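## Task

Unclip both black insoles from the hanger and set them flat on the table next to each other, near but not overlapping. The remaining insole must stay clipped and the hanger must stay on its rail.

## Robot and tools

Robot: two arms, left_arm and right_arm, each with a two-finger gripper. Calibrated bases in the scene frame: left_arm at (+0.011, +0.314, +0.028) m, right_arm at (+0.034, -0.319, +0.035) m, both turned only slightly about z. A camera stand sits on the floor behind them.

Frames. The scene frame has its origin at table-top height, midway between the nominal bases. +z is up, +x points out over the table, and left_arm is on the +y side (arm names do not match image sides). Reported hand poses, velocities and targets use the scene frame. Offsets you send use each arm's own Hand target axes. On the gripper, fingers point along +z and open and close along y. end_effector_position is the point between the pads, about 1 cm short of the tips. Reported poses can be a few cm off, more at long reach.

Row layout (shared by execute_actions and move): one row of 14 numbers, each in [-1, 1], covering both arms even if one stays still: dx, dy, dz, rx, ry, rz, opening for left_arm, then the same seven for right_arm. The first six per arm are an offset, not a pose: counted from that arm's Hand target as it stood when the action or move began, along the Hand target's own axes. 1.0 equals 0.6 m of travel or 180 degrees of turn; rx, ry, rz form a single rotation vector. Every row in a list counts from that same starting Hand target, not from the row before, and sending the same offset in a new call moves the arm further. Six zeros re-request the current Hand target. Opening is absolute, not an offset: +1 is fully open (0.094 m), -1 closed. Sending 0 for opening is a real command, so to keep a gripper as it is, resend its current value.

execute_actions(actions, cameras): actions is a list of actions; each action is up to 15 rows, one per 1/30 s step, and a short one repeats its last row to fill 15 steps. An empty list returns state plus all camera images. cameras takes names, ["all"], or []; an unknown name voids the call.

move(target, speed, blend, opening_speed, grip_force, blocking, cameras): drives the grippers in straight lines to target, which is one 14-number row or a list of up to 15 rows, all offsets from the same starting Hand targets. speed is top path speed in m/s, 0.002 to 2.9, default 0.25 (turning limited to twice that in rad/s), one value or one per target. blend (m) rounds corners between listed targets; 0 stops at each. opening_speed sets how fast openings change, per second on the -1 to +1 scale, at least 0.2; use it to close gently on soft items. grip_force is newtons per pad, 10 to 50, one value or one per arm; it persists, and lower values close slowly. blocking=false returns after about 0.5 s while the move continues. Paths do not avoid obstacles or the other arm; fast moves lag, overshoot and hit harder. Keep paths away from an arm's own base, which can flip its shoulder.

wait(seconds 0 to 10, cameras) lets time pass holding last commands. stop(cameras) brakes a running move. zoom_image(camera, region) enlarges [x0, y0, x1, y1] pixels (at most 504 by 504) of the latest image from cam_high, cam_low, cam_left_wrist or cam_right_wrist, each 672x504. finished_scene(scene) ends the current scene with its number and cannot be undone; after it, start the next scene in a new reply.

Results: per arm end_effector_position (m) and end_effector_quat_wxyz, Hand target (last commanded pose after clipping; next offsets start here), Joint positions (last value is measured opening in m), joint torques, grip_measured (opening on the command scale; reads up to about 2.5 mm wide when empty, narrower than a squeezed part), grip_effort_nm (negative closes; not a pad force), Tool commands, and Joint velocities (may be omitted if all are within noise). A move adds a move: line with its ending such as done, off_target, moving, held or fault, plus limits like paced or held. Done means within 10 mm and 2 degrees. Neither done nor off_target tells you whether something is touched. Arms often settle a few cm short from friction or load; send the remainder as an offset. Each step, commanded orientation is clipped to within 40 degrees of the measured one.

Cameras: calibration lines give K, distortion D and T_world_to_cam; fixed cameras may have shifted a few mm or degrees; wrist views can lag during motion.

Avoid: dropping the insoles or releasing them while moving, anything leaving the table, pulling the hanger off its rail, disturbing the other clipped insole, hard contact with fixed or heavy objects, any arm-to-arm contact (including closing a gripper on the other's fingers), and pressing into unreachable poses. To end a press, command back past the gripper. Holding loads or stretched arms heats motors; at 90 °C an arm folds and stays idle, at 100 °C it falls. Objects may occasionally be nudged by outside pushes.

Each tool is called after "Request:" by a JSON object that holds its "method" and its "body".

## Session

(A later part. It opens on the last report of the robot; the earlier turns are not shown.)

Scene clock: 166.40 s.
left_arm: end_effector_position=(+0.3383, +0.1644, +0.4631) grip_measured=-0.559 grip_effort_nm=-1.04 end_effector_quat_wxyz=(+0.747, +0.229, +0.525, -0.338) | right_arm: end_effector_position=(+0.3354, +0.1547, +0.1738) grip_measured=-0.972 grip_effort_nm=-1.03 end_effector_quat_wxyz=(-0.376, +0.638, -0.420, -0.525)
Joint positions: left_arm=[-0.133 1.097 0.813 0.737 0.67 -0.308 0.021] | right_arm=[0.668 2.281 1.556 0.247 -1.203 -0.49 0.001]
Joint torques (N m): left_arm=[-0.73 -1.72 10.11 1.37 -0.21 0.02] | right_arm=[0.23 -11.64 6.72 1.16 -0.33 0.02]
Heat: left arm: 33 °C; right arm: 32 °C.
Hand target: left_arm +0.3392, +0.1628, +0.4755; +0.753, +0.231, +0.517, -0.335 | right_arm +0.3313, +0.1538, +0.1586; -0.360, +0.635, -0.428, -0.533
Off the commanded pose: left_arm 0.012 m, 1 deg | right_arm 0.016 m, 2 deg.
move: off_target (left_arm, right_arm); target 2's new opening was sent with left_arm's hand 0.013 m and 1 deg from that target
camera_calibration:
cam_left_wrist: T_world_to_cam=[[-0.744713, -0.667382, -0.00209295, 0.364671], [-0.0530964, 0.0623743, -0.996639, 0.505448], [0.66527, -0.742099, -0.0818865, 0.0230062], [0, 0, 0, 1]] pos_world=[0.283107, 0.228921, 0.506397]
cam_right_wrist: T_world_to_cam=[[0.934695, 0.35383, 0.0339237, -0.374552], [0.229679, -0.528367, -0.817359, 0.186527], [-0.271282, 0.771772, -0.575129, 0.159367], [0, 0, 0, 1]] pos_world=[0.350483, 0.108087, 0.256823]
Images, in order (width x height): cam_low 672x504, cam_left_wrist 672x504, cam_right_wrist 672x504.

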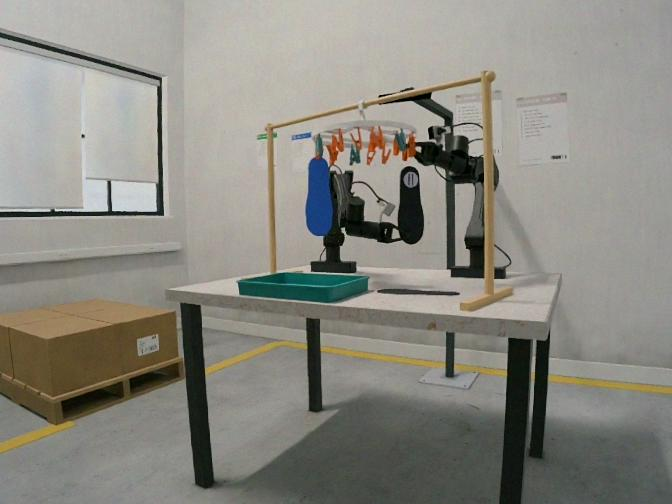

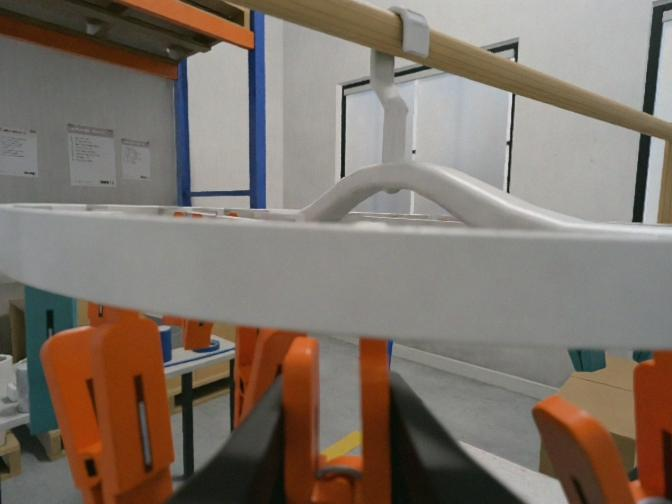

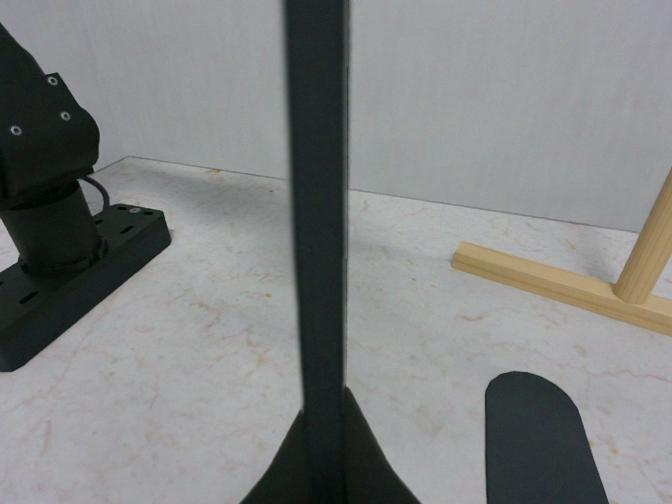

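Request:
{"method": "move", "body": {"target": [[0,0,0,0,0,0,0.15,0,0,0,0,0,0,-1],[0,0,-0.092,0,0,0,0.15,0,0,0,0,0,0,-1],[0.079,0.0537,-0.3317,0,0,0,0.15,0,0.082,-0.0645,0.5676,-0.0194,0.0746,-1]], "speed": 0.22, "blend": [0,0.02,0], "cameras": ["cam_low"]}}

Scene clock: 190.57 s.
left_arm: end_effector_position=(+0.2540, +0.3099, +0.3614) grip_measured=+0.148 grip_effort_nm=0.08 end_effector_quat_wxyz=(+0.744, +0.163, +0.591, -0.266) | right_arm: end_effector_position=(+0.3002, +0.0970, +0.1704) grip_measured=-0.972 grip_effort_nm=-1.03 end_effector_quat_wxyz=(+0.675, -0.056, +0.733, +0.061)
Joint positions: left_arm=[0.744 0.942 0.297 1.569 1.255 -0.974 0.054] | right_arm=[1.311 2.098 1.05 0.842 1.166 0.204 0.001]
Joint torques (N m): left_arm=[0.66 -1.32 4.45 0.87 -0.4 -0.1] | right_arm=[0.34 -9.1 8.83 1.1 0.21 0.03]
Heat: left arm: 33 °C; right arm: 34 °C.
Hand target: left_arm +0.2504, +0.3099, +0.3599; +0.753, +0.231, +0.517, -0.335 | right_arm +0.3001, +0.0999, +0.1650; +0.674, -0.057, +0.735, +0.053
Off the commanded pose: left_arm 0.004 m, 14 deg | right_arm 0.006 m, 1 deg.
joint sent to its limit (left arm) — joint 4 (wrist pitch), upper limit. The joint targets are off in orientation, not in position.
move: off_target (left_arm)
Images, in order (width x height): cam_low 672x504.

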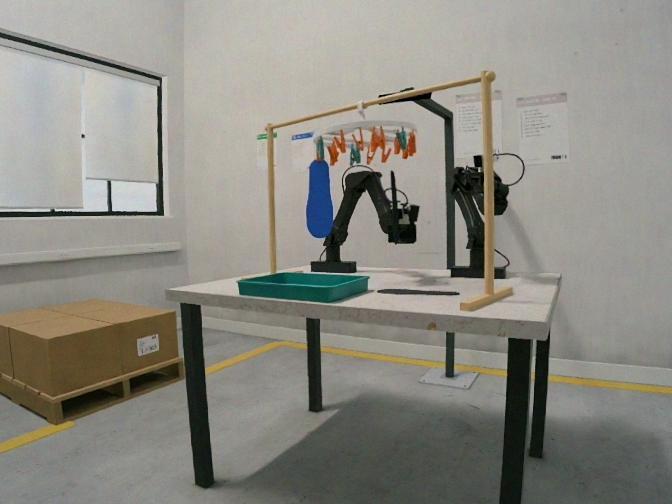

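Request:
{"method": "move", "body": {"target": [[0,0,0,0,0,0,0.15,0.0565,-0.003,0.0248,-0.1224,0.122,-0.4894,-1],[0,0,0,0,0,0,0.15,0.1647,-0.0148,0.088,-0.1224,0.122,-0.4894,-1]], "speed": 0.25, "blend": [0.02,0], "cameras": ["cam_high","cam_right_wrist"]}}

Request:
{"method": "zoom_image", "body": {"camera": "cam_high", "region": [280, 190, 460, 340]}}

Scene clock: 199.80 s.
left_arm: end_effector_position=(+0.2540, +0.3099, +0.3613) grip_measured=+0.148 grip_effort_nm=0.09 end_effector_quat_wxyz=(+0.744, +0.163, +0.591, -0.266) | right_arm: end_effector_position=(+0.3477, +0.0980, +0.0701) grip_measured=-0.972 grip_effort_nm=-1.03 end_effector_quat_wxyz=(-0.368, +0.663, -0.573, +0.310)
Joint positions: left_arm=[0.744 0.942 0.297 1.569 1.255 -0.974 0.054] | right_arm=[1.144 2.199 1.342 -0.023 0.8 -0.844 0.001]
Joint torques (N m): left_arm=[0.68 -1.32 4.45 0.87 -0.4 -0.1] | right_arm=[0.39 -11.18 6.87 1.08 0.25 -0.05]
Heat: left arm: 32 °C; right arm: 33 °C.
Hand target: left_arm +0.2504, +0.3099, +0.3598; +0.753, +0.231, +0.517, -0.335 | right_arm +0.3449, +0.0980, +0.0620; -0.362, +0.669, -0.571, +0.310
Off the commanded pose: left_arm 0.004 m, 14 deg | right_arm 0.009 m, 1 deg.
joint sent to its limit (left arm) — joint 4 (wrist pitch), upper limit. The joint targets are off in orientation, not in position.
move: off_target (left_arm)
camera_calibration:
cam_right_wrist: T_world_to_cam=[[0.524591, 0.0640346, 0.848943, -0.248545], [-0.230655, -0.949183, 0.214125, 0.197979], [0.819514, -0.308141, -0.483163, -0.133091], [0, 0, 0, 1]] pos_world=[0.285119, 0.162823, 0.104304]
Images, in order (width x height): cam_high 672x504, cam_right_wrist 672x504.

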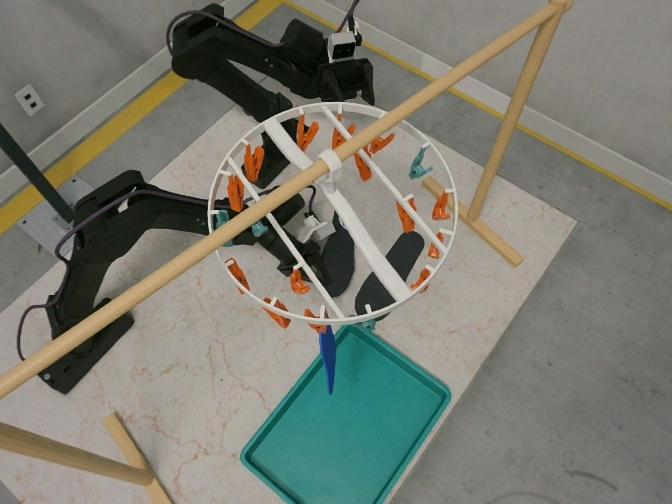

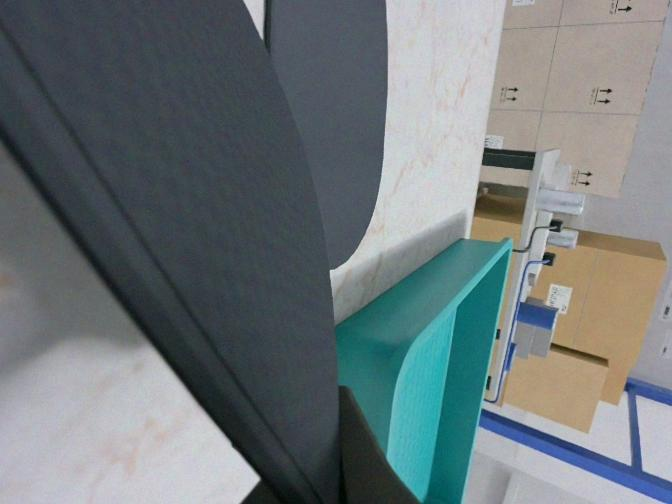

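Scaled by 2.800 from the camera's 672x504 image, which has a finer 960x720 frame.

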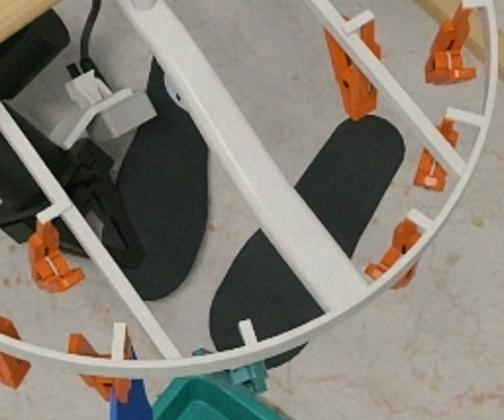

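Request:
{"method": "move", "body": {"target": [[0,0,0,0,0,0,0.15,0,0.028,0.018,0,0.042,0.027,-1],[0,0,0,0,0,0,0.15,0,0.066,0.042,0,0.042,0.027,-1]], "speed": 0.1, "blend": [0.01,0], "cameras": ["cam_high","cam_low"]}}

Request:
{"method": "zoom_image", "body": {"camera": "cam_high", "region": [280, 190, 460, 340]}}

Request:
{"method": "zoom_image", "body": {"camera": "cam_low", "region": [350, 220, 510, 320]}}

Scene clock: 209.33 s.
left_arm: end_effector_position=(+0.2540, +0.3099, +0.3613) grip_measured=+0.148 grip_effort_nm=0.09 end_effector_quat_wxyz=(+0.744, +0.163, +0.591, -0.266) | right_arm: end_effector_position=(+0.3440, +0.0950, +0.0197) grip_measured=-0.972 grip_effort_nm=-1.03 end_effector_quat_wxyz=(-0.335, +0.626, -0.619, +0.334)
Joint positions: left_arm=[0.744 0.942 0.297 1.569 1.255 -0.974 0.054] | right_arm=[1.169 2.375 1.468 -0.154 0.886 -0.629 0.001]
Joint torques (N m): left_arm=[0.65 -1.33 4.46 0.87 -0.4 -0.09] | right_arm=[0.42 -11.17 8.8 0.87 0.42 0.12]
Heat: left arm: 31 °C; right arm: 33 °C.
Hand target: left_arm +0.2504, +0.3099, +0.3598; +0.753, +0.231, +0.517, -0.335 | right_arm +0.3444, +0.0980, +0.0151; -0.337, +0.622, -0.621, +0.338
Off the commanded pose: left_arm 0.004 m, 14 deg | right_arm 0.005 m, 1 deg.
joint sent to its limit (left arm) — joint 4 (wrist pitch), upper limit. The joint targets are off in orientation, not in position.
move: off_target (left_arm)
Images, in order (width x height): cam_high 672x504, cam_low 672x504.

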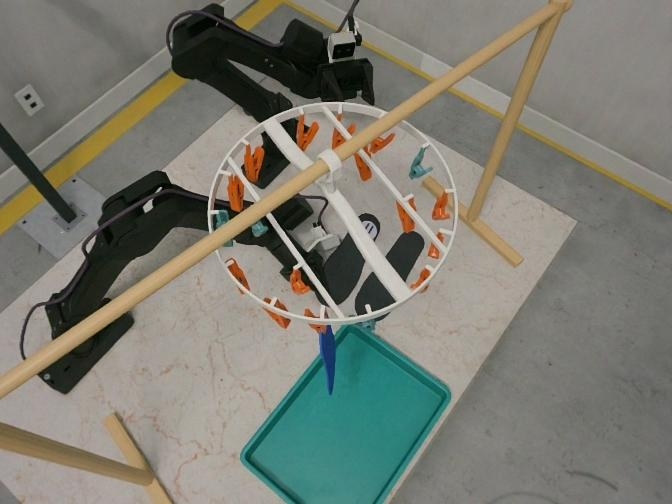

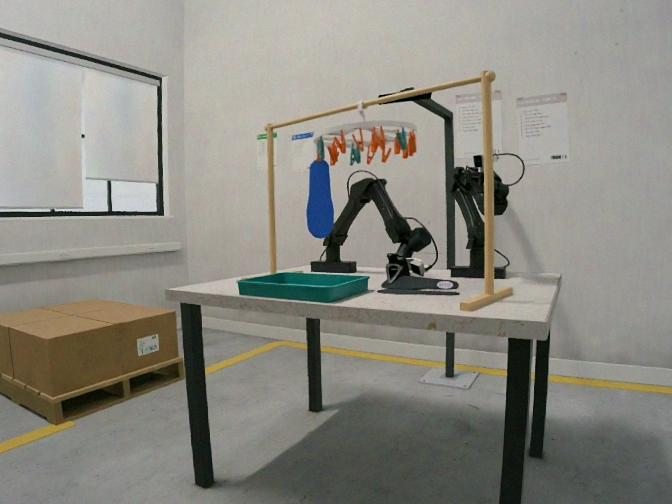

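Scaled by 2.800 from the camera's 672x504 image, which has a finer 960x720 frame.

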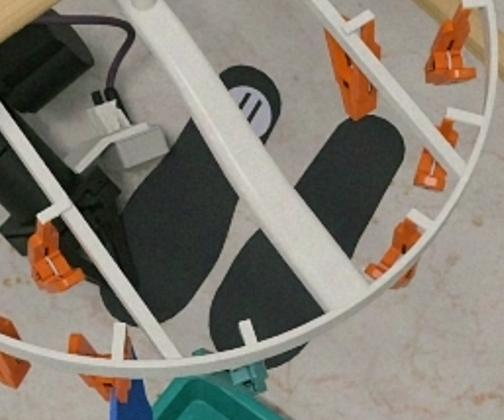

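Scaled by 3.150 from the camera's 672x504 image, which has a finer 960x720 frame.

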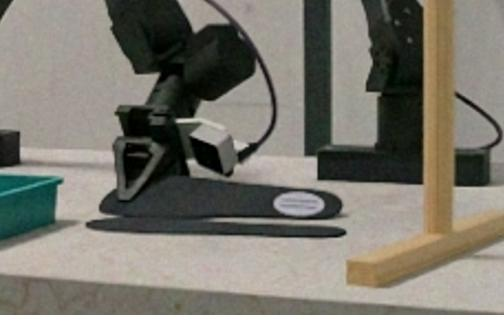

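Request:
{"method": "move", "body": {"target": [[0,0,0,0,0,0,0.15,0,0,0,0,0,0,-0.5],[0,0,0,0,0,0,0.15,0,0,-0.16,0,0,0,-0.5]], "speed": 0.12, "cameras": ["cam_high","cam_low"]}}

Request:
{"method": "zoom_image", "body": {"camera": "cam_high", "region": [280, 190, 460, 340]}}

Request:
{"method": "zoom_image", "body": {"camera": "cam_low", "region": [350, 220, 510, 320]}}

Scene clock: 216.73 s.
left_arm: end_effector_position=(+0.2540, +0.3099, +0.3613) grip_measured=+0.148 grip_effort_nm=0.09 end_effector_quat_wxyz=(+0.744, +0.163, +0.591, -0.266) | right_arm: end_effector_position=(+0.2608, +0.0948, +0.0504) grip_measured=-0.502 grip_effort_nm=0.10 end_effector_quat_wxyz=(-0.322, +0.635, -0.615, +0.339)
Joint positions: left_arm=[0.744 0.942 0.297 1.569 1.255 -0.974 0.054] | right_arm=[1.353 2.276 1.474 -0.513 0.949 -0.352 0.023]
Joint torques (N m): left_arm=[0.68 -1.32 4.44 0.87 -0.4 -0.1] | right_arm=[-0.12 -15.13 8.27 0.46 0.56 0.18]
Heat: left arm: 30 °C; right arm: 34 °C.
Hand target: left_arm +0.2504, +0.3099, +0.3598; +0.753, +0.231, +0.517, -0.335 | right_arm +0.2639, +0.0981, +0.0675; -0.337, +0.622, -0.621, +0.338
Off the commanded pose: left_arm 0.004 m, 14 deg | right_arm 0.018 m, 2 deg.
joint sent to its limit (left arm) — joint 4 (wrist pitch), upper limit. The joint targets are off in orientation, not in position.
move: off_target (left_arm, right_arm)
Images, in order (width x height): cam_high 672x504, cam_low 672x504.

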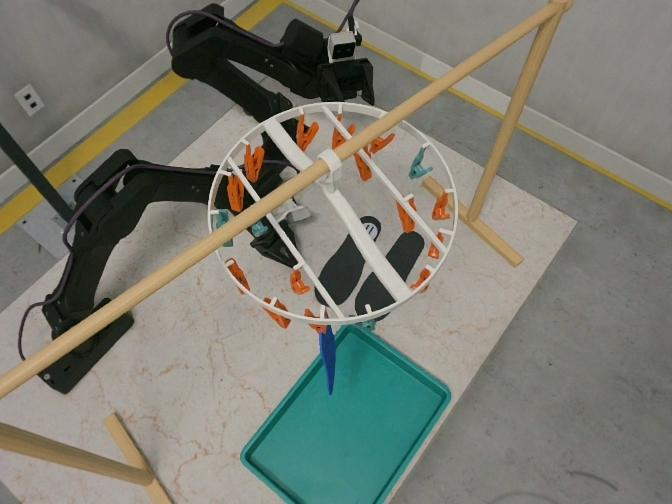

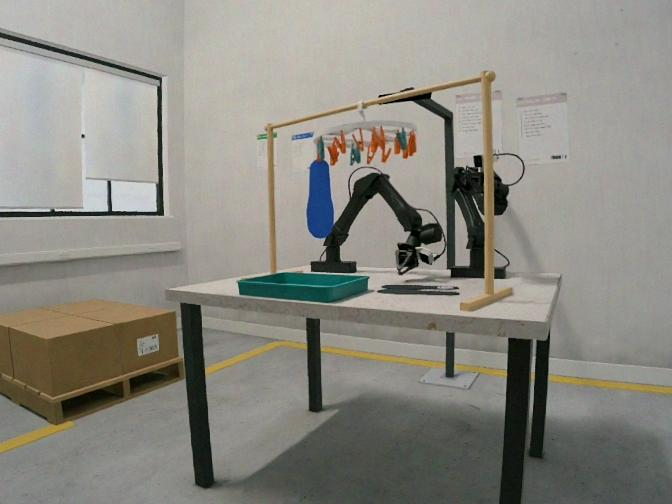

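Scaled by 2.800 from the camera's 672x504 image, which has a finer 960x720 frame.

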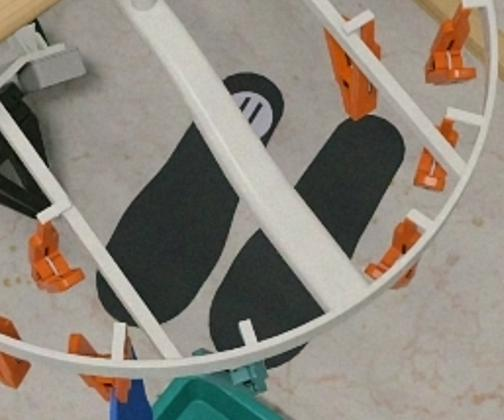

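Scaled by 3.150 from the camera's 672x504 image, which has a finer 960x720 frame.

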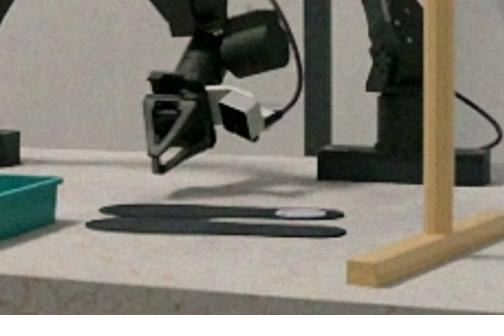

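Request:
{"method": "finished_scene", "body": {"scene": 3}}

The scene is finished: the task was done.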